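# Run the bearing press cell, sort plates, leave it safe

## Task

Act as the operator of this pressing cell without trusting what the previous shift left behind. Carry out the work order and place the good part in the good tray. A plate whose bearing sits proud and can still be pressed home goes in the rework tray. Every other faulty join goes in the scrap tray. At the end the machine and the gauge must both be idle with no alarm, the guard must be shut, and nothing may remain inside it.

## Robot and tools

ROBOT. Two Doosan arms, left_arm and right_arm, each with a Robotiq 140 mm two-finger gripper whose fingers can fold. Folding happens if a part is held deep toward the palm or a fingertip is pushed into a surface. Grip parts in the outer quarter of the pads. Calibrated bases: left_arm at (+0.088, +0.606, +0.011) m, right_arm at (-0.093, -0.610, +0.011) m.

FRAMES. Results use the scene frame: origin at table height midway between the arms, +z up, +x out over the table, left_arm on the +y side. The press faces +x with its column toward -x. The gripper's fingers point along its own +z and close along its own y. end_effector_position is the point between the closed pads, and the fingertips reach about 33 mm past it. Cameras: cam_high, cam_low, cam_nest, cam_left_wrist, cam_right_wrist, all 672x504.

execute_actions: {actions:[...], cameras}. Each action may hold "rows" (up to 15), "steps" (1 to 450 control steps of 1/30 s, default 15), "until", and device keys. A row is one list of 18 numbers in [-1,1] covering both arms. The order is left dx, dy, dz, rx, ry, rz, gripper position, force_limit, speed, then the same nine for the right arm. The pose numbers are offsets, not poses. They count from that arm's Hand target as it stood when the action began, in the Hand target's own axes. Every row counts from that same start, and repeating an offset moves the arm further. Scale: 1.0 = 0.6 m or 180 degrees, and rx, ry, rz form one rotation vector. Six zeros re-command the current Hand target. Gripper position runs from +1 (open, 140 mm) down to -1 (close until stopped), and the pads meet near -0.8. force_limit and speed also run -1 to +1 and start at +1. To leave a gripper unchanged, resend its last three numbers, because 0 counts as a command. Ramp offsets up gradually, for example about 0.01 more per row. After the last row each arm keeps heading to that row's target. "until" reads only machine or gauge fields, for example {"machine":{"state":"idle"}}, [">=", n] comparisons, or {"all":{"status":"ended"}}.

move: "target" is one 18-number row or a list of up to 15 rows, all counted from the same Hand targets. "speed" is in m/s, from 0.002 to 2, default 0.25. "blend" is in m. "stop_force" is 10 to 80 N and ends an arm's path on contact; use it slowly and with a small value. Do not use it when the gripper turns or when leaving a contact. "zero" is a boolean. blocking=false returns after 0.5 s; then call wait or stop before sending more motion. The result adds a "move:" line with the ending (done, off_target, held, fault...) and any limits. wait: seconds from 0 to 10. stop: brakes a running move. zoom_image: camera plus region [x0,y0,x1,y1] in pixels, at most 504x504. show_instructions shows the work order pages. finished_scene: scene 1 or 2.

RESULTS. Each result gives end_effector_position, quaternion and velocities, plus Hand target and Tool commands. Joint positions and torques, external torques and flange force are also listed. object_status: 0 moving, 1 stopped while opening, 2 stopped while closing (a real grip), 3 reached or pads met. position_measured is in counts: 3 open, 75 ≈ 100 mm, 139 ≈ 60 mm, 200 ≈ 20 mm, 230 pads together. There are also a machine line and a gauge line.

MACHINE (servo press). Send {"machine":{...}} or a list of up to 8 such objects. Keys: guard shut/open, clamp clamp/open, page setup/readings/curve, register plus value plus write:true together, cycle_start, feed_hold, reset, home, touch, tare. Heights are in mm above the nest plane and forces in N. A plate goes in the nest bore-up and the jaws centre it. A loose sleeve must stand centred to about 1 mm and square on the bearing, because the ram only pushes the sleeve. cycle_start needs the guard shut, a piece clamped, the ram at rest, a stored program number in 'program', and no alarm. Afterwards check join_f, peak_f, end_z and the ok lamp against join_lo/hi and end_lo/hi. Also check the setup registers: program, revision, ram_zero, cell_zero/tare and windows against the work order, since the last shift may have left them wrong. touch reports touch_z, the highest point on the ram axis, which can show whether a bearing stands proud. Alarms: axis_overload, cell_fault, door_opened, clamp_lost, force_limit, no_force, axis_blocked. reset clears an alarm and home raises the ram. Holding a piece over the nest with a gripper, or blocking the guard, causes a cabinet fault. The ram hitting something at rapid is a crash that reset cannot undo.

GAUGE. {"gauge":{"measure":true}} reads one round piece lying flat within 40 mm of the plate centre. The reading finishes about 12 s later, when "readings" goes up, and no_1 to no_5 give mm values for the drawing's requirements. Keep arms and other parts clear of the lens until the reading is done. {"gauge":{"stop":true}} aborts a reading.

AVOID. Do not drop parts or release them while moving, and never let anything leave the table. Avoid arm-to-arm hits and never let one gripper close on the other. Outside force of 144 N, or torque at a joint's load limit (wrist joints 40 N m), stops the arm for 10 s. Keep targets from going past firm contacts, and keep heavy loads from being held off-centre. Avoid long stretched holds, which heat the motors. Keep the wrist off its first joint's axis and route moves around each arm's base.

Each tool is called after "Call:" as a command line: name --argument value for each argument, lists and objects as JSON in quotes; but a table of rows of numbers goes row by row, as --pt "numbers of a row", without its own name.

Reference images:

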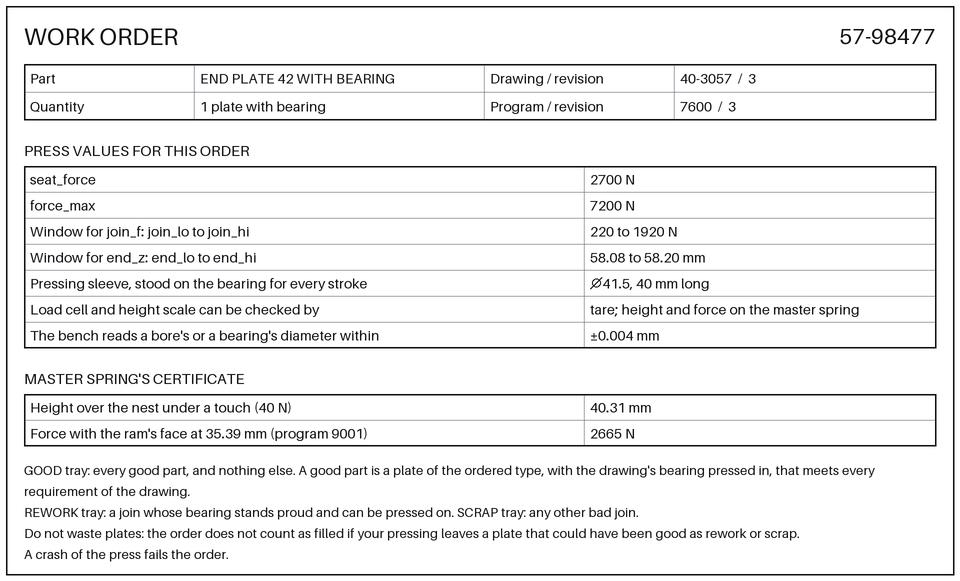

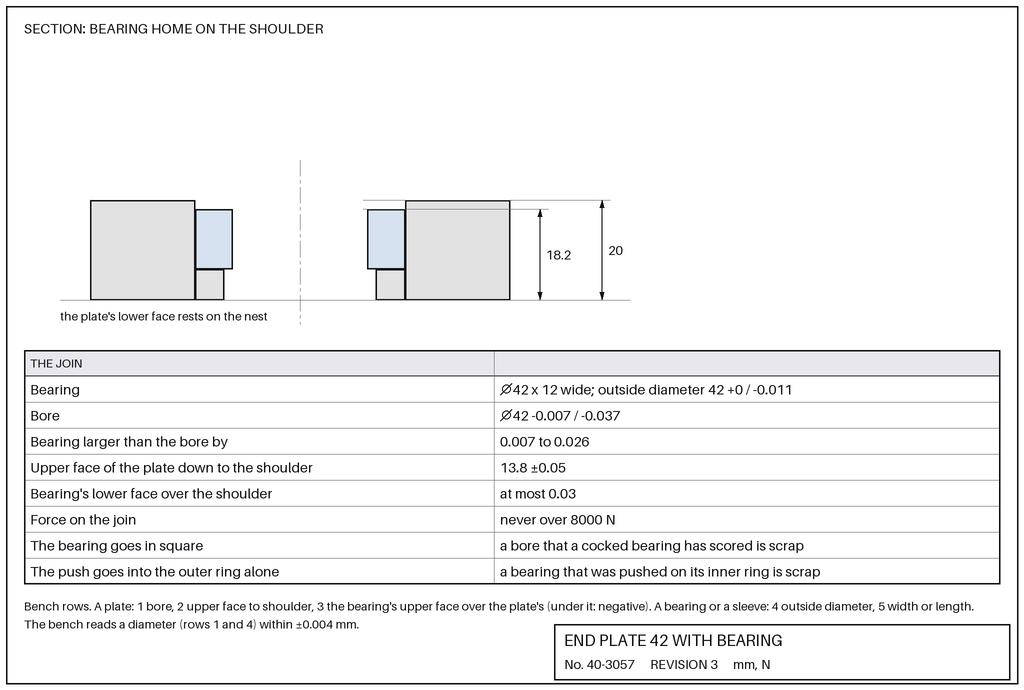

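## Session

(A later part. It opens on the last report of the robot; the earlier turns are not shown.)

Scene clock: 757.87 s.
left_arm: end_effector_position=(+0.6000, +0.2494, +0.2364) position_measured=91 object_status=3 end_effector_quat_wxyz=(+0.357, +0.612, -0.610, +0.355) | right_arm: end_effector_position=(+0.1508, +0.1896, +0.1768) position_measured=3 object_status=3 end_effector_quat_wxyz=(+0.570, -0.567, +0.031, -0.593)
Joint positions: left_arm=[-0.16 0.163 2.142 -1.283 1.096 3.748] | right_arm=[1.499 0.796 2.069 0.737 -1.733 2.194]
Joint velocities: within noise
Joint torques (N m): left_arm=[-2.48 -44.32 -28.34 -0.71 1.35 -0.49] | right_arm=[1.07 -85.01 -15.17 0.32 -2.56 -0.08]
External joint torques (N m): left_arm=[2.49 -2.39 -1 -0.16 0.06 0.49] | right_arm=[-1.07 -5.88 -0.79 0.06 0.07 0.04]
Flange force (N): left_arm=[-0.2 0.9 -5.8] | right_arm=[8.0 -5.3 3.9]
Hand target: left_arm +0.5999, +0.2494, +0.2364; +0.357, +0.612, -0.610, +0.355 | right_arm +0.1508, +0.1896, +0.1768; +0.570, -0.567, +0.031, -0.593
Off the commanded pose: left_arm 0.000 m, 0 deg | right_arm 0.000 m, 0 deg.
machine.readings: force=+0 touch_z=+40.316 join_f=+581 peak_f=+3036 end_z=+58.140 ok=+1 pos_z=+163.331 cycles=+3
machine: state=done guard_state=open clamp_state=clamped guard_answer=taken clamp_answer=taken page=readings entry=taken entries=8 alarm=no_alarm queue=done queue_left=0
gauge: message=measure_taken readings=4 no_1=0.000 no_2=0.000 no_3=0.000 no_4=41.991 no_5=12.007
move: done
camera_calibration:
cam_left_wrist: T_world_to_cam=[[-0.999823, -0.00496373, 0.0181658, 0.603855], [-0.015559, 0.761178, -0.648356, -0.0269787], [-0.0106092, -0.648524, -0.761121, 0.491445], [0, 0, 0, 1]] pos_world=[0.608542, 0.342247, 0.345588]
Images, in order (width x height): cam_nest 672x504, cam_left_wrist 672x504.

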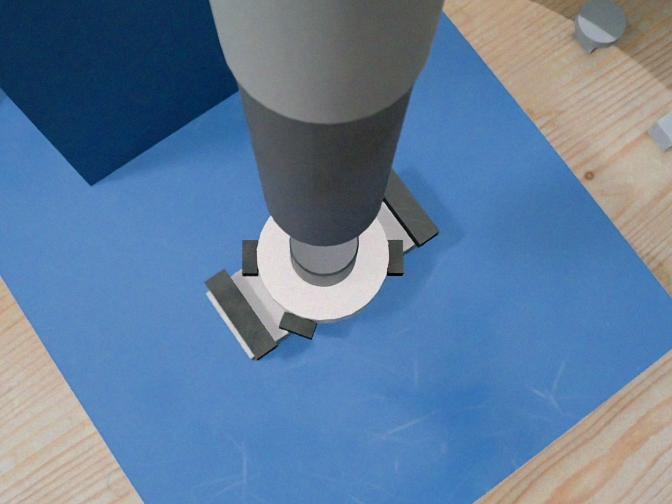

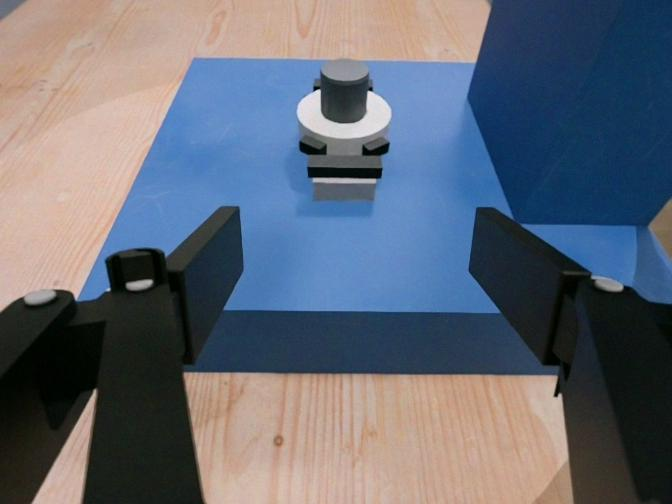

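Call:
move --pt "0.1022 0 0.2316 0 0 0 0.3 0.1 -1 0 0 0 0 0 0 1 1 1" --pt "0.112 0 0.3772 0 0 0 0.3 0.1 -1 0 0 0 0 0 0 1 1 1" --speed '[0.15,0.06]' --cameras '["cam_nest","cam_left_wrist"]'

Call:
execute_actions --actions '[{"rows":[[0,0,0,0,0,0,-1,0.2,-0.9,0,0,0,0,0,0,1,1,1]],"steps":100}]' --cameras '["cam_low","cam_left_wrist"]'

Scene clock: 760.93 s.
left_arm: end_effector_position=(+0.6001, +0.0195, +0.1830) position_measured=91 object_status=3 end_effector_quat_wxyz=(+0.357, +0.612, -0.610, +0.355) | right_arm: end_effector_position=(+0.1508, +0.1896, +0.1768) position_measured=3 object_status=3 end_effector_quat_wxyz=(+0.570, -0.567, +0.031, -0.593)
Joint positions: left_arm=[-0.546 0.334 2.039 -1.572 0.812 3.781] | right_arm=[1.499 0.796 2.069 0.737 -1.733 2.194]
Joint velocities: within noise
Joint torques (N m): left_arm=[-3.47 -57.27 -27.21 -1.35 1.55 -0.57] | right_arm=[0.16 -85.04 -15.04 0.38 -2.55 -0.06]
External joint torques (N m): left_arm=[3.33 -4.46 -0.49 -0.07 -0.09 0.57] | right_arm=[-0.16 -5.84 -0.9 0 0.05 0.02]
Flange force (N): left_arm=[0.3 1.5 -8.4] | right_arm=[7.3 -6.3 3.1]
Hand target: left_arm +0.6001, +0.0194, +0.1830; +0.357, +0.612, -0.610, +0.355 | right_arm +0.1508, +0.1896, +0.1768; +0.570, -0.567, +0.031, -0.593
Off the commanded pose: left_arm 0.000 m, 0 deg | right_arm 0.000 m, 0 deg.
machine.readings: force=+0 touch_z=+40.316 join_f=+581 peak_f=+3036 end_z=+58.140 ok=+1 pos_z=+163.331 cycles=+3
machine: state=done guard_state=open clamp_state=clamped guard_answer=taken clamp_answer=taken page=readings entry=taken entries=8 alarm=no_alarm queue=done queue_left=0
gauge: message=measure_taken readings=4 no_1=0.000 no_2=0.000 no_3=0.000 no_4=41.991 no_5=12.007
move: done
camera_calibration:
cam_left_wrist: T_world_to_cam=[[-0.999823, -0.00496373, 0.0181658, 0.603783], [-0.015559, 0.761178, -0.648356, 0.11346], [-0.0106092, -0.648524, -0.761121, 0.301783], [0, 0, 0, 1]] pos_world=[0.608642, 0.112347, 0.292288]
Images, in order (width x height): cam_nest 672x504, cam_left_wrist 672x504.

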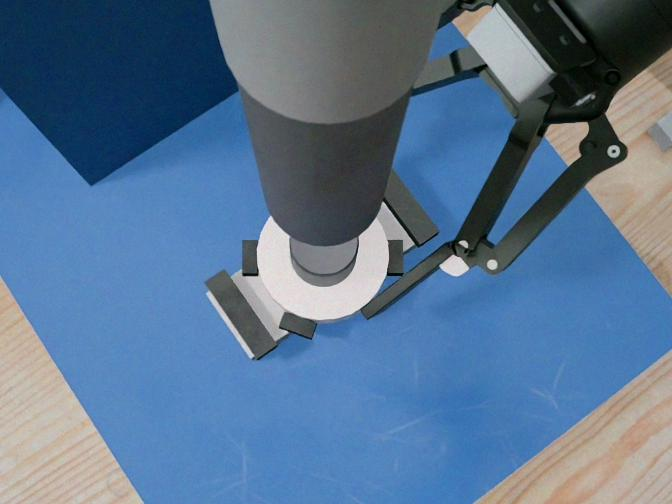

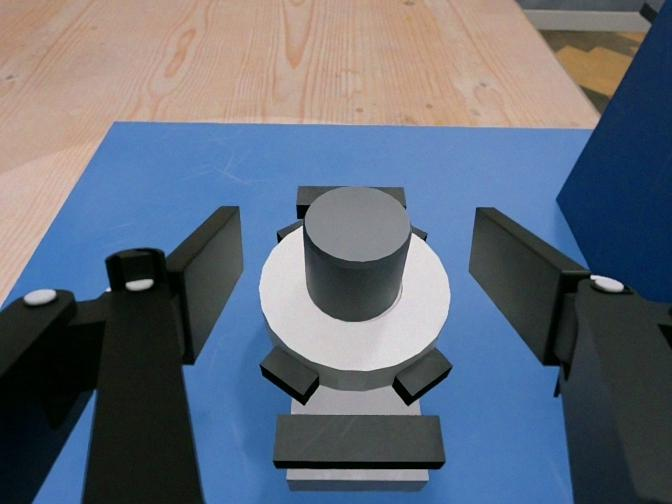

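Scene clock: 764.47 s.
left_arm: end_effector_position=(+0.6001, +0.0194, +0.1830) position_measured=170 object_status=2 end_effector_quat_wxyz=(+0.357, +0.612, -0.610, +0.355) | right_arm: end_effector_position=(+0.1508, +0.1896, +0.1768) position_measured=3 object_status=3 end_effector_quat_wxyz=(+0.570, -0.567, +0.031, -0.593)
Joint positions: left_arm=[-0.546 0.334 2.039 -1.572 0.812 3.781] | right_arm=[1.499 0.796 2.069 0.737 -1.733 2.194]
Joint velocities: within noise
Joint torques (N m): left_arm=[-5.86 -52.23 -24.02 -0.51 0.75 -0.6] | right_arm=[0.98 -85.46 -15.21 0.39 -2.56 -0.09]
External joint torques (N m): left_arm=[5.88 -9.72 -3.74 -0.91 0.72 0.6] | right_arm=[-0.97 -5.34 -0.71 -0.02 0.07 0.06]
Flange force (N): left_arm=[4.6 0.1 -15.5] | right_arm=[7.4 -4.7 3.6]
Hand target: left_arm +0.6001, +0.0194, +0.1830; +0.357, +0.612, -0.610, +0.355 | right_arm +0.1508, +0.1896, +0.1768; +0.570, -0.567, +0.031, -0.593
Off the commanded pose: left_arm 0.000 m, 0 deg | right_arm 0.000 m, 0 deg.
machine.readings: force=+0 touch_z=+40.316 join_f=+581 peak_f=+3036 end_z=+58.140 ok=+1 pos_z=+163.331 cycles=+3
machine: state=done guard_state=open clamp_state=clamped guard_answer=taken clamp_answer=taken page=readings entry=taken entries=8 alarm=no_alarm queue=done queue_left=0
gauge: message=measure_taken readings=4 no_1=0.000 no_2=0.000 no_3=0.000 no_4=41.991 no_5=12.007
camera_calibration:
cam_left_wrist: T_world_to_cam=[[-0.999823, -0.00496373, 0.0181658, 0.603784], [-0.015559, 0.761178, -0.648356, 0.113472], [-0.0106092, -0.648524, -0.761121, 0.301642], [0, 0, 0, 1]] pos_world=[0.608642, 0.112247, 0.292188]
Images, in order (width x height): cam_low 672x504, cam_left_wrist 672x504.

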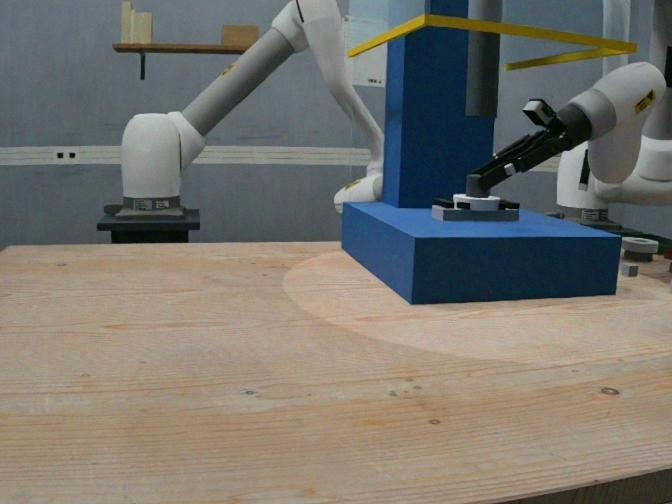

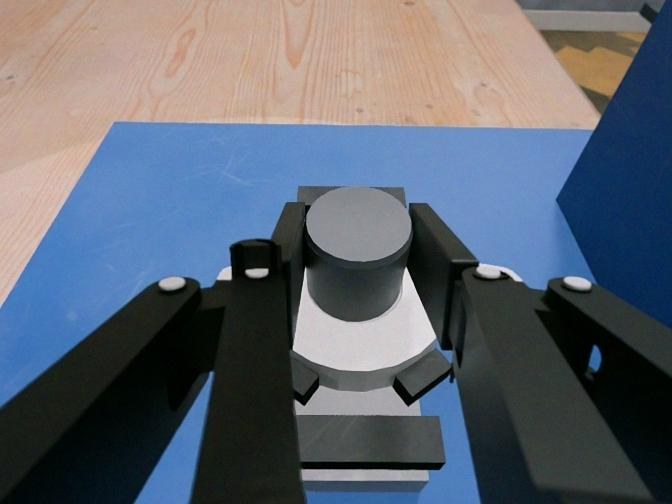

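Call:
move --pt "0.0433 0 -0.025 0 0 0 -1 0.2 -0.9 0 0 0 0 0 0 1 1 1" --pt "-0.1315 0 -0.3678 0 0 0 -1 0.2 -0.9 0 0 0 0 0 0 1 1 1" --pt "-0.4012 -0.2 -0.5182 0 0 0 -1 0.2 -0.9 0 0 0 0 0 0 1 1 1" --speed '[0.05,0.2,0.2]'

Scene clock: 768.10 s.
left_arm: end_effector_position=(+0.7191, +0.4088, +0.1268) position_measured=170 object_status=2 end_effector_quat_wxyz=(+0.357, +0.612, -0.610, +0.355) | right_arm: end_effector_position=(+0.1508, +0.1896, +0.1768) position_measured=3 object_status=3 end_effector_quat_wxyz=(+0.570, -0.567, +0.031, -0.593)
Joint positions: left_arm=[0.128 0.463 1.978 -1.158 1.238 3.96] | right_arm=[1.499 0.796 2.069 0.737 -1.733 2.194]
Joint velocities: within noise
Joint torques (N m): left_arm=[-3.61 -71.69 -24.54 -1.07 2.84 -0.35] | right_arm=[0.88 -84.96 -15.18 0.37 -2.56 -0.09]
External joint torques (N m): left_arm=[3.59 0.35 0.39 0.62 -1.03 0.35] | right_arm=[-0.86 -6.18 -0.81 0.01 0.06 0.06]
Flange force (N): left_arm=[-4.0 1.3 -3.8] | right_arm=[8.4 -5.8 3.8]
Hand target: left_arm +0.7192, +0.4088, +0.1267; +0.357, +0.612, -0.610, +0.355 | right_arm +0.1508, +0.1896, +0.1768; +0.570, -0.567, +0.031, -0.593
Off the commanded pose: left_arm 0.000 m, 0 deg | right_arm 0.000 m, 0 deg.
machine.readings: force=+0 touch_z=+40.316 join_f=+581 peak_f=+3036 end_z=+58.140 ok=+1 pos_z=+163.331 cycles=+3
machine: state=done guard_state=open clamp_state=clamped guard_answer=taken clamp_answer=taken page=readings entry=taken entries=8 alarm=no_alarm queue=done queue_left=0
gauge: message=measure_taken readings=4 no_1=0.000 no_2=0.000 no_3=0.000 no_4=41.991 no_5=12.007
move: done
camera_calibration:
cam_left_wrist: T_world_to_cam=[[-0.999823, -0.00496373, 0.0181658, 0.725816], [-0.015559, 0.761178, -0.648356, -0.217516], [-0.0106092, -0.648524, -0.761121, 0.512665], [0, 0, 0, 1]] pos_world=[0.727742, 0.501647, 0.235988]
cam_right_wrist: T_world_to_cam=[[0.646714, -0.354468, -0.675362, 0.100745], [-0.510452, 0.456789, -0.728548, 0.122521], [0.566744, 0.815902, 0.114473, -0.121143], [0, 0, 0, 1]] pos_world=[0.0660449, 0.0785851, 0.17117]

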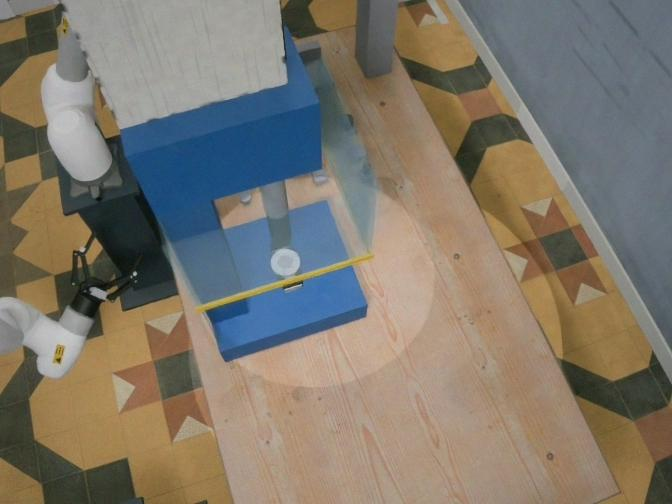

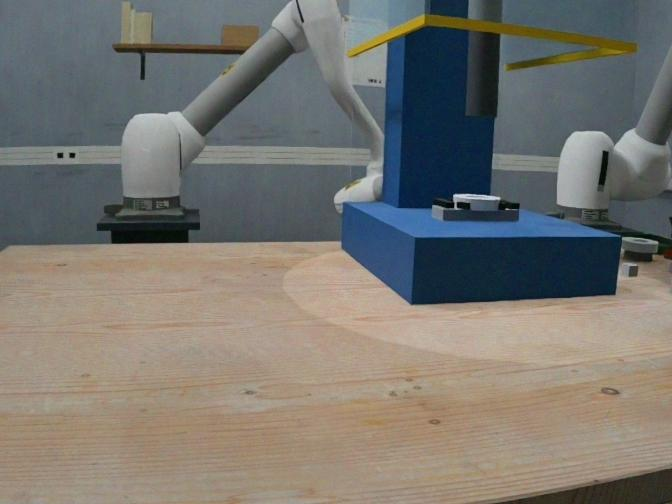

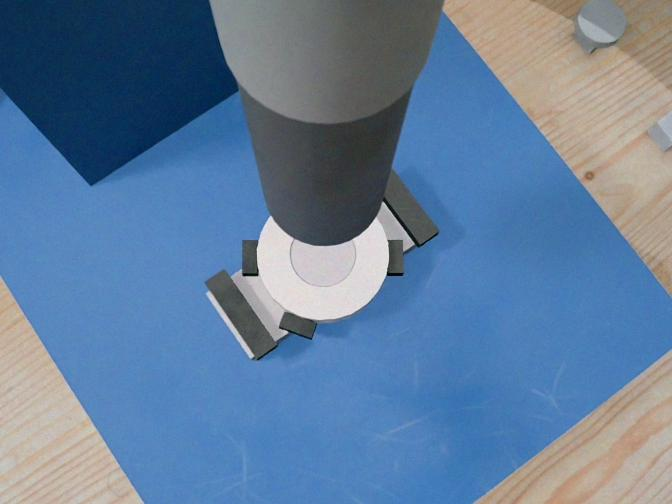

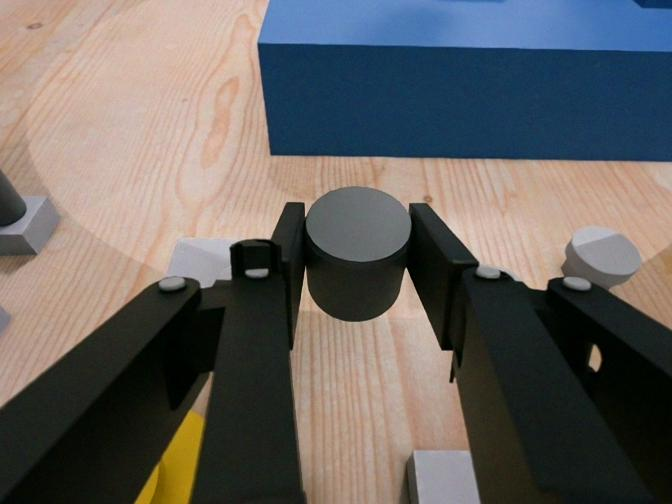

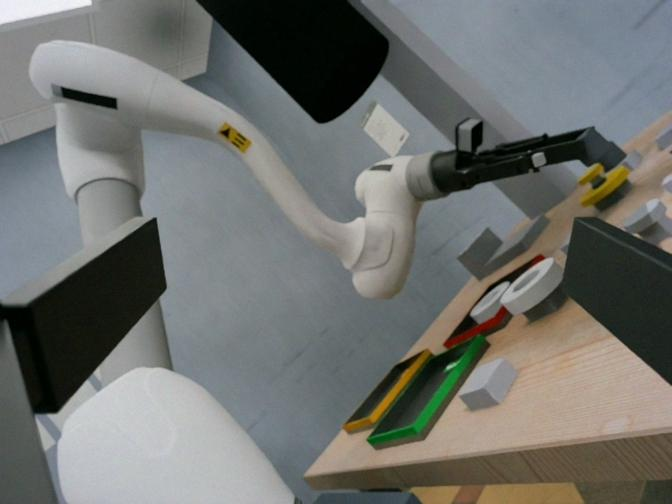

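Call:
move --target '[-0.0938,0,0.0541,0,0,0,-1,0.2,-0.9,0,0,0,0,0,0,1,1,1]' --speed 0.1 --cameras '["cam_left_wrist"]'

Call:
move --target '[-0.036,0,0.0208,0,0,0,-1,0.2,-0.9,0,0,0,0,0,0,1,1,1]' --speed 0.015 --stop_force 12 --cameras '["cam_left_wrist"]'

Call:
execute_actions --actions '[{"rows":[[0.0015,0,-0.0009,0,0,0,-1,0.2,-0.9,0,0,0,0,0,0,1,1,1]],"steps":15},{"rows":[[0,0,0,0,0,0,0.3,0.1,-0.9,0,0,0,0,0,0,1,1,1]],"steps":60}]' --cameras '["cam_left_wrist"]'

Scene clock: 769.47 s.
left_arm: end_effector_position=(+0.7189, +0.4084, +0.0618) position_measured=170 object_status=2 end_effector_quat_wxyz=(+0.357, +0.612, -0.610, +0.355) | right_arm: end_effector_position=(+0.1508, +0.1896, +0.1768) position_measured=3 object_status=3 end_effector_quat_wxyz=(+0.570, -0.567, +0.031, -0.593)
Joint positions: left_arm=[0.128 0.554 1.998 -1.196 1.195 4.069] | right_arm=[1.499 0.796 2.069 0.737 -1.733 2.194]
Joint velocities: within noise
Joint torques (N m): left_arm=[-3.11 -75.29 -20.76 -1.19 2.94 -0.29] | right_arm=[0.86 -85.32 -14.97 0.38 -2.52 -0.08]
External joint torques (N m): left_arm=[2.78 0.16 0.72 0.69 -0.96 0.29] | right_arm=[-0.83 -5.92 -1.19 0 0.02 0.05]
Flange force (N): left_arm=[-3.0 2.1 -3.2] | right_arm=[7.3 -5.7 4.1]
Hand target: left_arm +0.7189, +0.4084, +0.0618; +0.357, +0.612, -0.610, +0.355 | right_arm +0.1508, +0.1896, +0.1768; +0.570, -0.567, +0.031, -0.593
Off the commanded pose: left_arm 0.000 m, 0 deg | right_arm 0.000 m, 0 deg.
machine.readings: force=+0 touch_z=+40.316 join_f=+581 peak_f=+3036 end_z=+58.140 ok=+1 pos_z=+163.331 cycles=+3
machine: state=done guard_state=open clamp_state=clamped guard_answer=taken clamp_answer=taken page=readings entry=taken entries=8 alarm=no_alarm queue=done queue_left=0
gauge: message=measure_taken readings=4 no_1=0.000 no_2=0.000 no_3=0.000 no_4=41.991 no_5=12.007
move: done
camera_calibration:
cam_left_wrist: T_world_to_cam=[[-0.999823, -0.00496373, 0.0181658, 0.726794], [-0.015559, 0.761178, -0.648356, -0.259293], [-0.0106092, -0.648524, -0.761121, 0.463007], [0, 0, 0, 1]] pos_world=[0.727542, 0.501247, 0.171088]
Images, in order (width x height): cam_left_wrist 672x504.

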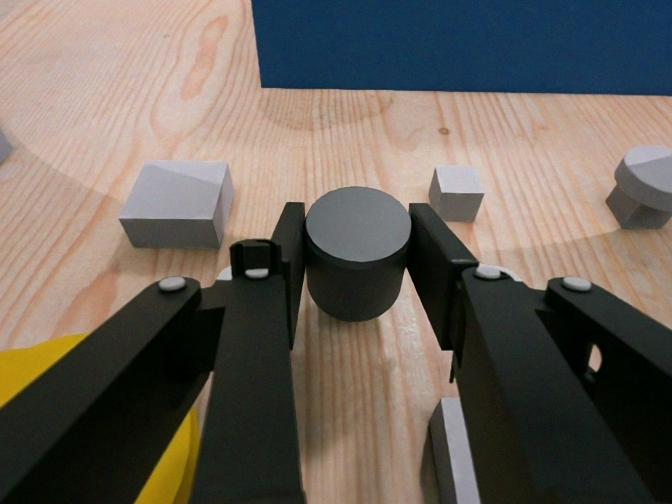

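Scene clock: 771.30 s.
left_arm: end_effector_position=(+0.7189, +0.4082, +0.0436) position_measured=170 object_status=2 end_effector_quat_wxyz=(+0.357, +0.612, -0.610, +0.355) | right_arm: end_effector_position=(+0.1508, +0.1896, +0.1768) position_measured=3 object_status=3 end_effector_quat_wxyz=(+0.570, -0.567, +0.031, -0.593)
Joint positions: left_arm=[0.128 0.581 2.001 -1.208 1.185 4.1] | right_arm=[1.499 0.796 2.069 0.737 -1.733 2.194]
Joint velocities: within noise
Joint torques (N m): left_arm=[-4.18 -62.95 -15.98 0.8 -2.3 -0.64] | right_arm=[0.72 -85.16 -15.15 0.36 -2.55 -0.08]
External joint torques (N m): left_arm=[3.78 -13.32 -2.9 -1.3 4.32 0.64] | right_arm=[-0.7 -5.91 -0.74 0.02 0.05 0.05]
Flange force (N): left_arm=[14.8 7.0 -16.5] | right_arm=[8.0 -5.7 3.5]
Hand target: left_arm +0.7189, +0.4082, +0.0436; +0.357, +0.612, -0.610, +0.355 (not the last commanded pose) | right_arm +0.1508, +0.1896, +0.1768; +0.570, -0.567, +0.031, -0.593
Off the commanded pose: left_arm 0.007 m, 0 deg | right_arm 0.000 m, 0 deg.
machine.readings: force=+0 touch_z=+40.316 join_f=+581 peak_f=+3036 end_z=+58.140 ok=+1 pos_z=+163.331 cycles=+3
machine: state=done guard_state=open clamp_state=clamped guard_answer=taken clamp_answer=taken page=readings entry=taken entries=8 alarm=no_alarm queue=done queue_left=0
gauge: message=measure_taken readings=4 no_1=0.000 no_2=0.000 no_3=0.000 no_4=41.991 no_5=12.007
move: contact (left_arm)
camera_calibration:
cam_left_wrist: T_world_to_cam=[[-0.999825, -0.00494749, 0.0180269, 0.727041], [-0.0154603, 0.760946, -0.648631, -0.270996], [-0.0105084, -0.648797, -0.760889, 0.44904], [0, 0, 0, 1]] pos_world=[0.727443, 0.501146, 0.152787]
Images, in order (width x height): cam_left_wrist 672x504.

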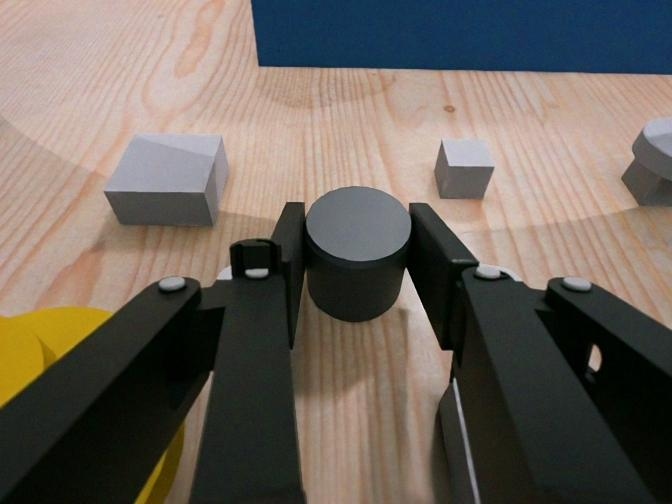

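Scene clock: 774.00 s.
left_arm: end_effector_position=(+0.7189, +0.4083, +0.0447) position_measured=91 object_status=3 end_effector_quat_wxyz=(+0.357, +0.612, -0.610, +0.355) | right_arm: end_effector_position=(+0.1508, +0.1896, +0.1768) position_measured=3 object_status=3 end_effector_quat_wxyz=(+0.570, -0.567, +0.031, -0.593)
Joint positions: left_arm=[0.128 0.58 2.001 -1.207 1.185 4.098] | right_arm=[1.499 0.796 2.069 0.737 -1.733 2.194]
Joint velocities: within noise
Joint torques (N m): left_arm=[-2.01 -73.78 -20.61 -1.13 1.49 -0.48] | right_arm=[0.58 -85.15 -14.97 0.34 -2.51 -0.04]
External joint torques (N m): left_arm=[2.09 -2.87 1.63 0.66 0.52 0.48] | right_arm=[-0.56 -6.23 -1.26 0.04 0 0.01]
External joint torques at the end of the 1st action: left_arm=[2.78 -0.61 0.61 0.64 -0.96 0.45] | right_arm=[-1.15 -5.59 -0.87 -0.02 0.1 0.04]
Flange force (N): left_arm=[1.6 6.4 -5.2] | right_arm=[7.5 -6.4 3.9]
Flange force at the end of the 1st action (N): left_arm=[-2.1 2.8 -3.6] | right_arm=[7.6 -4.9 4.1]
Hand target: left_arm +0.7189, +0.4083, +0.0447; +0.357, +0.612, -0.610, +0.355 | right_arm +0.1508, +0.1896, +0.1768; +0.570, -0.567, +0.031, -0.593
Off the commanded pose: left_arm 0.000 m, 0 deg | right_arm 0.000 m, 0 deg.
machine.readings: force=+0 touch_z=+40.316 join_f=+581 peak_f=+3036 end_z=+58.140 ok=+1 pos_z=+163.331 cycles=+3
machine: state=done guard_state=open clamp_state=clamped guard_answer=taken clamp_answer=taken page=readings entry=taken entries=8 alarm=no_alarm queue=done queue_left=0
gauge: message=measure_taken readings=4 no_1=0.000 no_2=0.000 no_3=0.000 no_4=41.991 no_5=12.007
camera_calibration:
cam_left_wrist: T_world_to_cam=[[-0.999825, -0.00494784, 0.0180266, 0.727021], [-0.0154595, 0.760995, -0.648573, -0.270317], [-0.0105091, -0.648739, -0.760939, 0.449856], [0, 0, 0, 1]] pos_world=[0.727443, 0.501146, 0.153887]
Images, in order (width x height): cam_left_wrist 672x504.

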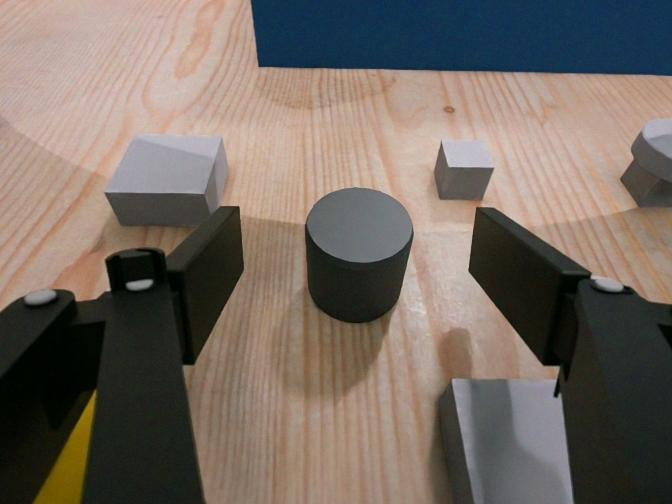

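Call:
move --pt "0.2815 0 -0.1625 0 0 0 0.45 0.2 -0.8 0 0 0 0 0 0 1 1 1" --pt "0.3994 0.1982 0.0741 0 0 0 0.45 0.2 -0.8 0 0 0 0 0 0 1 1 1" --pt "0.4775 0.1938 0.388 0 0 0 0.45 0.2 -0.8 0 0 0 0 0 0 1 1 1" --speed '[0.15,0.2,0.12]' --cameras '["cam_nest","cam_left_wrist"]'

Call:
execute_actions --actions '[{"machine":{"clamp":"open"},"steps":75,"until":{"machine":{"clamp_state":"open"}}}]' --cameras '["cam_nest","cam_left_wrist"]'

Scene clock: 778.77 s.
left_arm: end_effector_position=(+0.6037, +0.0643, +0.1794) position_measured=72 object_status=3 end_effector_quat_wxyz=(+0.357, +0.612, -0.610, +0.355) | right_arm: end_effector_position=(+0.1508, +0.1896, +0.1768) position_measured=3 object_status=3 end_effector_quat_wxyz=(+0.570, -0.567, +0.031, -0.593)
Joint positions: left_arm=[-0.477 0.316 2.076 -1.54 0.86 3.807] | right_arm=[1.499 0.796 2.069 0.737 -1.733 2.194]
Joint velocities: within noise
Joint torques (N m): left_arm=[-1.85 -55.35 -25.87 -1.34 1.54 -0.36] | right_arm=[0.46 -85.44 -14.9 0.32 -2.58 -0.09]
External joint torques (N m): left_arm=[1.73 -4.41 -1.16 -0.03 -0.02 0.36] | right_arm=[-0.42 -5.86 -1.17 0.05 0.07 0.06]
Flange force (N): left_arm=[2.9 1.9 -6.4] | right_arm=[7.0 -6.2 3.6]
Hand target: left_arm +0.6037, +0.0642, +0.1794; +0.357, +0.612, -0.610, +0.355 | right_arm +0.1508, +0.1896, +0.1768; +0.570, -0.567, +0.031, -0.593
Off the commanded pose: left_arm 0.000 m, 0 deg | right_arm 0.000 m, 0 deg.
machine.readings: force=+0 touch_z=+40.316 join_f=+581 peak_f=+3036 end_z=+58.140 ok=+1 pos_z=+163.331 cycles=+3
machine: state=done guard_state=open clamp_state=clamped guard_answer=taken clamp_answer=taken page=readings entry=taken entries=8 alarm=no_alarm queue=done queue_left=0
gauge: message=measure_taken readings=4 no_1=0.000 no_2=0.000 no_3=0.000 no_4=41.991 no_5=12.007
move: done
camera_calibration:
cam_left_wrist: T_world_to_cam=[[-0.999825, -0.00494784, 0.0180266, 0.607709], [-0.0154595, 0.760995, -0.648573, 0.0771121], [-0.0105091, -0.648739, -0.760939, 0.328054], [0, 0, 0, 1]] pos_world=[0.612243, 0.157146, 0.288687]
Images, in order (width x height): cam_nest 672x504, cam_left_wrist 672x504.

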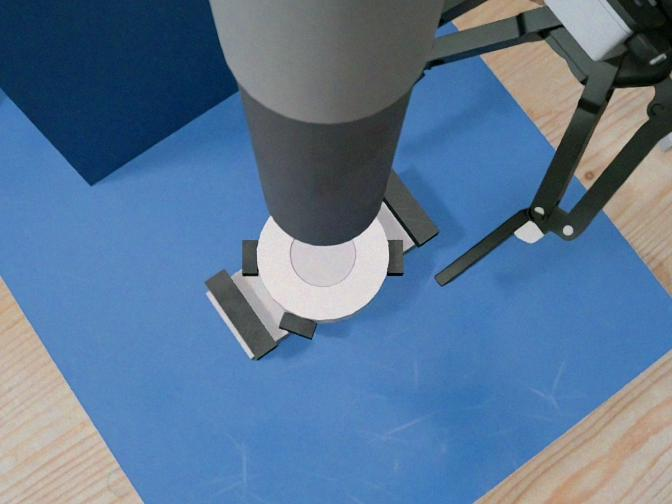

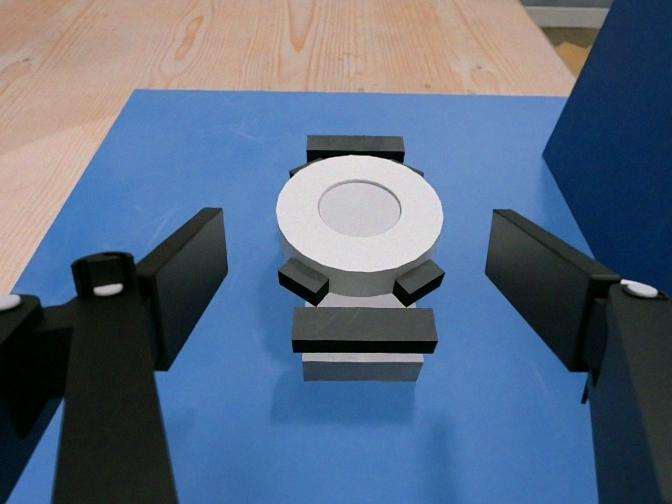

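Scene clock: 780.17 s.
left_arm: end_effector_position=(+0.6037, +0.0642, +0.1794) position_measured=72 object_status=3 end_effector_quat_wxyz=(+0.357, +0.612, -0.610, +0.355) | right_arm: end_effector_position=(+0.1508, +0.1896, +0.1768) position_measured=3 object_status=3 end_effector_quat_wxyz=(+0.570, -0.567, +0.031, -0.593)
Joint positions: left_arm=[-0.477 0.316 2.076 -1.54 0.859 3.807] | right_arm=[1.499 0.796 2.069 0.737 -1.733 2.194]
Joint velocities: within noise
Joint torques (N m): left_arm=[-2.94 -56.13 -26.51 -1.33 1.52 -0.46] | right_arm=[1.29 -85.01 -14.9 0.35 -2.59 -0.09]
External joint torques (N m): left_arm=[2.73 -2.92 -0.4 -0.03 -0.01 0.46] | right_arm=[-1.31 -5.77 -1.19 0.03 0.1 0.05]
Flange force (N): left_arm=[-0.2 0.6 -6.3] | right_arm=[7.4 -5.1 4.6]
Hand target: left_arm +0.6037, +0.0642, +0.1794; +0.357, +0.612, -0.610, +0.355 | right_arm +0.1508, +0.1896, +0.1768; +0.570, -0.567, +0.031, -0.593
Tool commands: left_gripper/position=+0.45 left_gripper/force_limit=+0.2 left_gripper/speed=-0.8 right_gripper/position=+1.0 right_gripper/force_limit=+1.0 right_gripper/speed=+1.0
Off the commanded pose: left_arm 0.000 m, 0 deg | right_arm 0.000 m, 0 deg.
machine.readings: force=+0 touch_z=+40.316 join_f=+581 peak_f=+3036 end_z=+58.140 ok=+1 pos_z=+163.331 cycles=+3
machine: state=idle guard_state=open clamp_state=open guard_answer=taken clamp_answer=taken page=readings entry=taken entries=8 alarm=no_alarm queue=running queue_left=0
gauge: message=measure_taken readings=4 no_1=0.000 no_2=0.000 no_3=0.000 no_4=41.991 no_5=12.007
camera_calibration:
cam_left_wrist: T_world_to_cam=[[-0.999825, -0.00494784, 0.0180266, 0.60771], [-0.0154595, 0.760995, -0.648573, 0.0771233], [-0.0105091, -0.648739, -0.760939, 0.327913], [0, 0, 0, 1]] pos_world=[0.612243, 0.157046, 0.288587]
Images, in order (width x height): cam_nest 672x504, cam_left_wrist 672x504.

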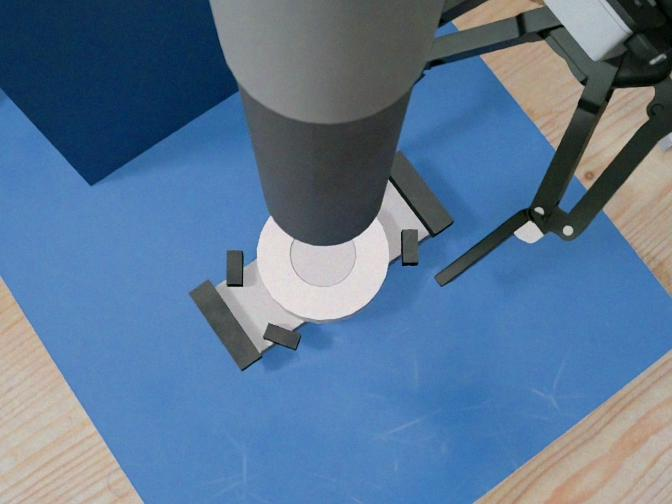

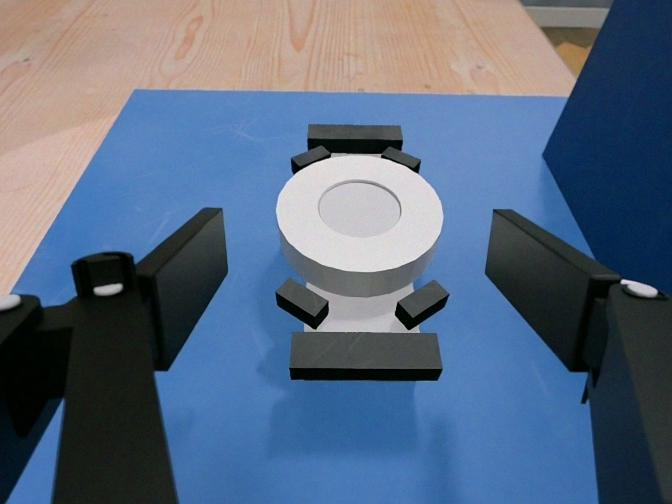

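Call:
move --target '[-0.0046,0.0017,0.1033,0,0,0,0.45,0.2,-0.8,0,0,0,0,0,0,1,1,1]' --speed 0.05 --cameras '["cam_left_wrist"]'

Call:
execute_actions --actions '[{"rows":[[0,0,0,0,0,0,-1,0.2,-0.9,0,0,0,0,0,0,1,1,1]],"steps":75}]' --cameras '["cam_nest","cam_left_wrist"]'

Scene clock: 781.90 s.
left_arm: end_effector_position=(+0.6026, +0.0117, +0.1465) position_measured=72 object_status=3 end_effector_quat_wxyz=(+0.357, +0.612, -0.610, +0.355) | right_arm: end_effector_position=(+0.1508, +0.1896, +0.1768) position_measured=3 object_status=3 end_effector_quat_wxyz=(+0.570, -0.567, +0.031, -0.593)
Joint positions: left_arm=[-0.554 0.39 2.047 -1.64 0.809 3.87] | right_arm=[1.499 0.796 2.069 0.737 -1.733 2.194]
Joint velocities: within noise
Joint torques (N m): left_arm=[-3.25 -61.87 -24.93 -1.58 1.76 -0.55] | right_arm=[0.92 -85.41 -15.09 0.36 -2.63 -0.05]
External joint torques (N m): left_arm=[3.18 -3.43 -0.59 0.08 -0.13 0.55] | right_arm=[-0.91 -5.69 -0.93 0.01 0.13 0.02]
Flange force (N): left_arm=[0.3 0.0 -7.1] | right_arm=[7.5 -5.4 4.0]
Hand target: left_arm +0.6026, +0.0116, +0.1464; +0.357, +0.612, -0.610, +0.355 | right_arm +0.1508, +0.1896, +0.1768; +0.570, -0.567, +0.031, -0.593
Off the commanded pose: left_arm 0.000 m, 0 deg | right_arm 0.000 m, 0 deg.
machine.readings: force=+0 touch_z=+40.316 join_f=+581 peak_f=+3036 end_z=+58.140 ok=+1 pos_z=+163.331 cycles=+3
machine: state=idle guard_state=open clamp_state=open guard_answer=taken clamp_answer=taken page=readings entry=taken entries=8 alarm=no_alarm queue=done queue_left=0
gauge: message=measure_taken readings=4 no_1=0.000 no_2=0.000 no_3=0.000 no_4=41.991 no_5=12.007
move: done
camera_calibration:
cam_left_wrist: T_world_to_cam=[[-0.999825, -0.00494784, 0.0180266, 0.607044], [-0.0154595, 0.760995, -0.648573, 0.095646], [-0.0105091, -0.648739, -0.760939, 0.268874], [0, 0, 0, 1]] pos_world=[0.611243, 0.104646, 0.255687]
Images, in order (width x height): cam_left_wrist 672x504.

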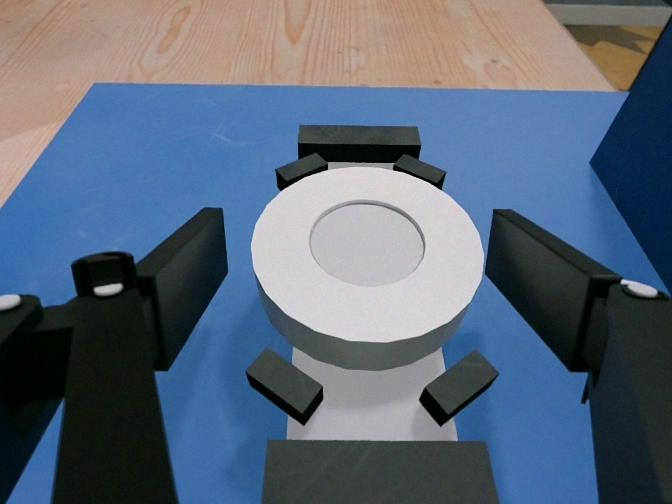

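Scene clock: 784.60 s.
left_arm: end_effector_position=(+0.6026, +0.0116, +0.1464) position_measured=105 object_status=2 end_effector_quat_wxyz=(+0.357, +0.612, -0.610, +0.355) | right_arm: end_effector_position=(+0.1508, +0.1896, +0.1768) position_measured=3 object_status=3 end_effector_quat_wxyz=(+0.570, -0.567, +0.031, -0.593)
Joint positions: left_arm=[-0.554 0.391 2.047 -1.64 0.809 3.871] | right_arm=[1.499 0.796 2.069 0.737 -1.733 2.194]
Joint velocities: within noise
Joint torques (N m): left_arm=[-4.86 -56.25 -21.98 -0.61 0.64 -0.62] | right_arm=[0.46 -85.42 -15.14 0.3 -2.6 -0.1]
External joint torques (N m): left_arm=[4.72 -9.05 -3.57 -0.9 1 0.62] | right_arm=[-0.44 -5.41 -0.78 0.07 0.1 0.06]
Flange force (N): left_arm=[5.0 0.1 -13.2] | right_arm=[7.0 -5.5 3.1]
Hand target: left_arm +0.6026, +0.0116, +0.1464; +0.357, +0.612, -0.610, +0.355 | right_arm +0.1508, +0.1896, +0.1768; +0.570, -0.567, +0.031, -0.593
Off the commanded pose: left_arm 0.000 m, 0 deg | right_arm 0.000 m, 0 deg.
machine.readings: force=+0 touch_z=+40.316 join_f=+581 peak_f=+3036 end_z=+58.140 ok=+1 pos_z=+163.331 cycles=+3
machine: state=idle guard_state=open clamp_state=open guard_answer=taken clamp_answer=taken page=readings entry=taken entries=8 alarm=no_alarm queue=done queue_left=0
gauge: message=measure_taken readings=4 no_1=0.000 no_2=0.000 no_3=0.000 no_4=41.991 no_5=12.007
camera_calibration:
cam_left_wrist: T_world_to_cam=[[-0.999825, -0.00494784, 0.0180266, 0.607046], [-0.0154595, 0.760995, -0.648573, 0.0956572], [-0.0105091, -0.648739, -0.760939, 0.268733], [0, 0, 0, 1]] pos_world=[0.611243, 0.104546, 0.255587]
Images, in order (width x height): cam_nest 672x504, cam_left_wrist 672x504.

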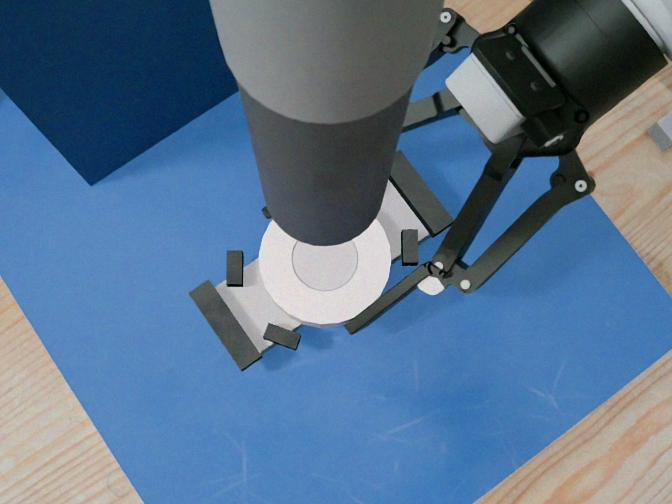

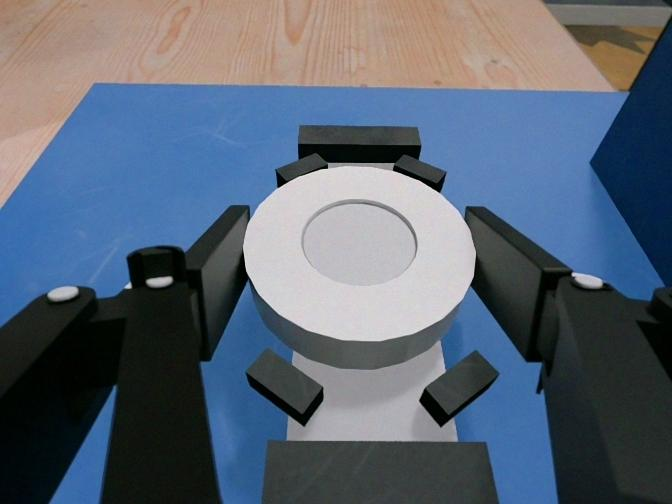

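Call:
move --pt "0.0722 0 -0.0417 0 0 0 -1 0.2 -0.9 0 0 0 0 0 0 1 1 1" --pt "-0.0852 0.0043 -0.4096 0 0 0 -1 0.2 -0.9 0 0 0 0 0 0 1 1 1" --pt "-0.4511 -0.1113 -0.6266 0 0 0 -1 0.2 -0.9 0 0 0 0 0 0 1 1 1" --speed '[0.06,0.2,0.15]' --cameras '["cam_left_wrist","cam_nest"]'

Scene clock: 789.10 s.
left_arm: end_effector_position=(+0.6684, +0.4722, +0.0964) position_measured=105 object_status=2 end_effector_quat_wxyz=(+0.357, +0.612, -0.610, +0.355) | right_arm: end_effector_position=(+0.1508, +0.1896, +0.1768) position_measured=3 object_status=3 end_effector_quat_wxyz=(+0.570, -0.567, +0.031, -0.593)
Joint positions: left_arm=[0.242 0.466 2.062 -1.104 1.264 4.074] | right_arm=[1.499 0.796 2.069 0.737 -1.733 2.194]
Joint velocities: within noise
Joint torques (N m): left_arm=[-3.82 -66 -20.53 -0.85 2.75 -0.35] | right_arm=[0.52 -85.2 -15.27 0.37 -2.56 -0.05]
External joint torques (N m): left_arm=[3.81 -2.21 -0.3 0.59 -0.77 0.35] | right_arm=[-0.56 -5.34 -0.78 0.01 0.07 0.01]
Flange force (N): left_arm=[-0.8 3.5 -6.3] | right_arm=[7.0 -5.3 3.2]
Hand target: left_arm +0.6685, +0.4723, +0.0964; +0.357, +0.612, -0.610, +0.355 | right_arm +0.1508, +0.1896, +0.1768; +0.570, -0.567, +0.031, -0.593
Off the commanded pose: left_arm 0.000 m, 0 deg | right_arm 0.000 m, 0 deg.
machine.readings: force=+0 touch_z=+40.316 join_f=+581 peak_f=+3036 end_z=+58.140 ok=+1 pos_z=+163.331 cycles=+3
machine: state=idle guard_state=open clamp_state=open guard_answer=taken clamp_answer=taken page=readings entry=taken entries=8 alarm=no_alarm queue=done queue_left=0
gauge: message=measure_taken readings=4 no_1=0.000 no_2=0.000 no_3=0.000 no_4=41.991 no_5=12.007
move: done
camera_calibration:
cam_left_wrist: T_world_to_cam=[[-0.999825, -0.00494784, 0.0180266, 0.676015], [-0.0154595, 0.760995, -0.648573, -0.286269], [-0.0105091, -0.648739, -0.760939, 0.530186], [0, 0, 0, 1]] pos_world=[0.677043, 0.565146, 0.205587]
Images, in order (width x height): cam_nest 672x504, cam_left_wrist 672x504.

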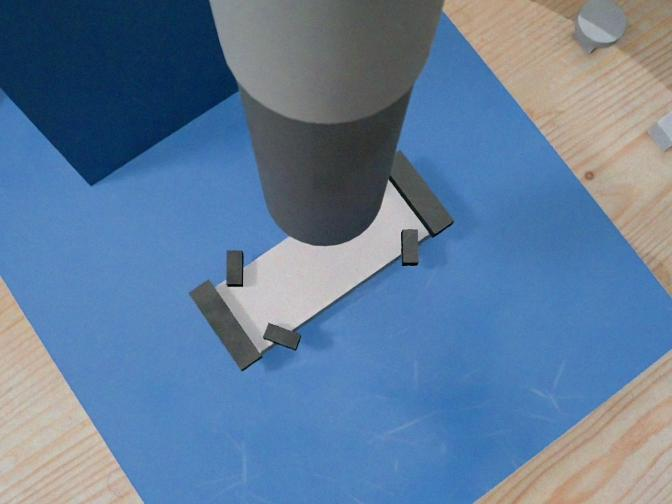

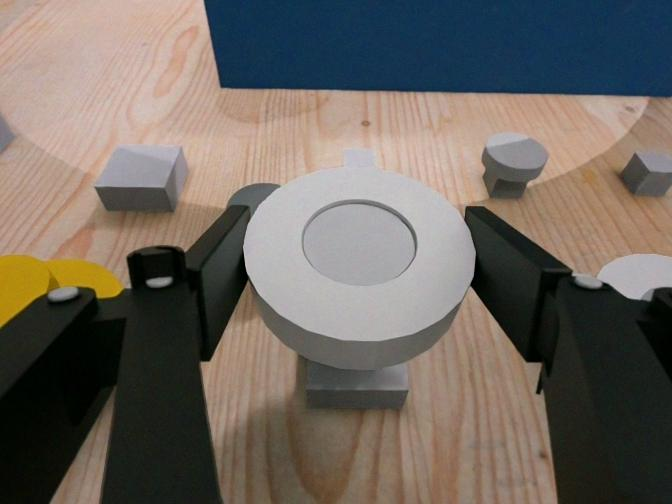

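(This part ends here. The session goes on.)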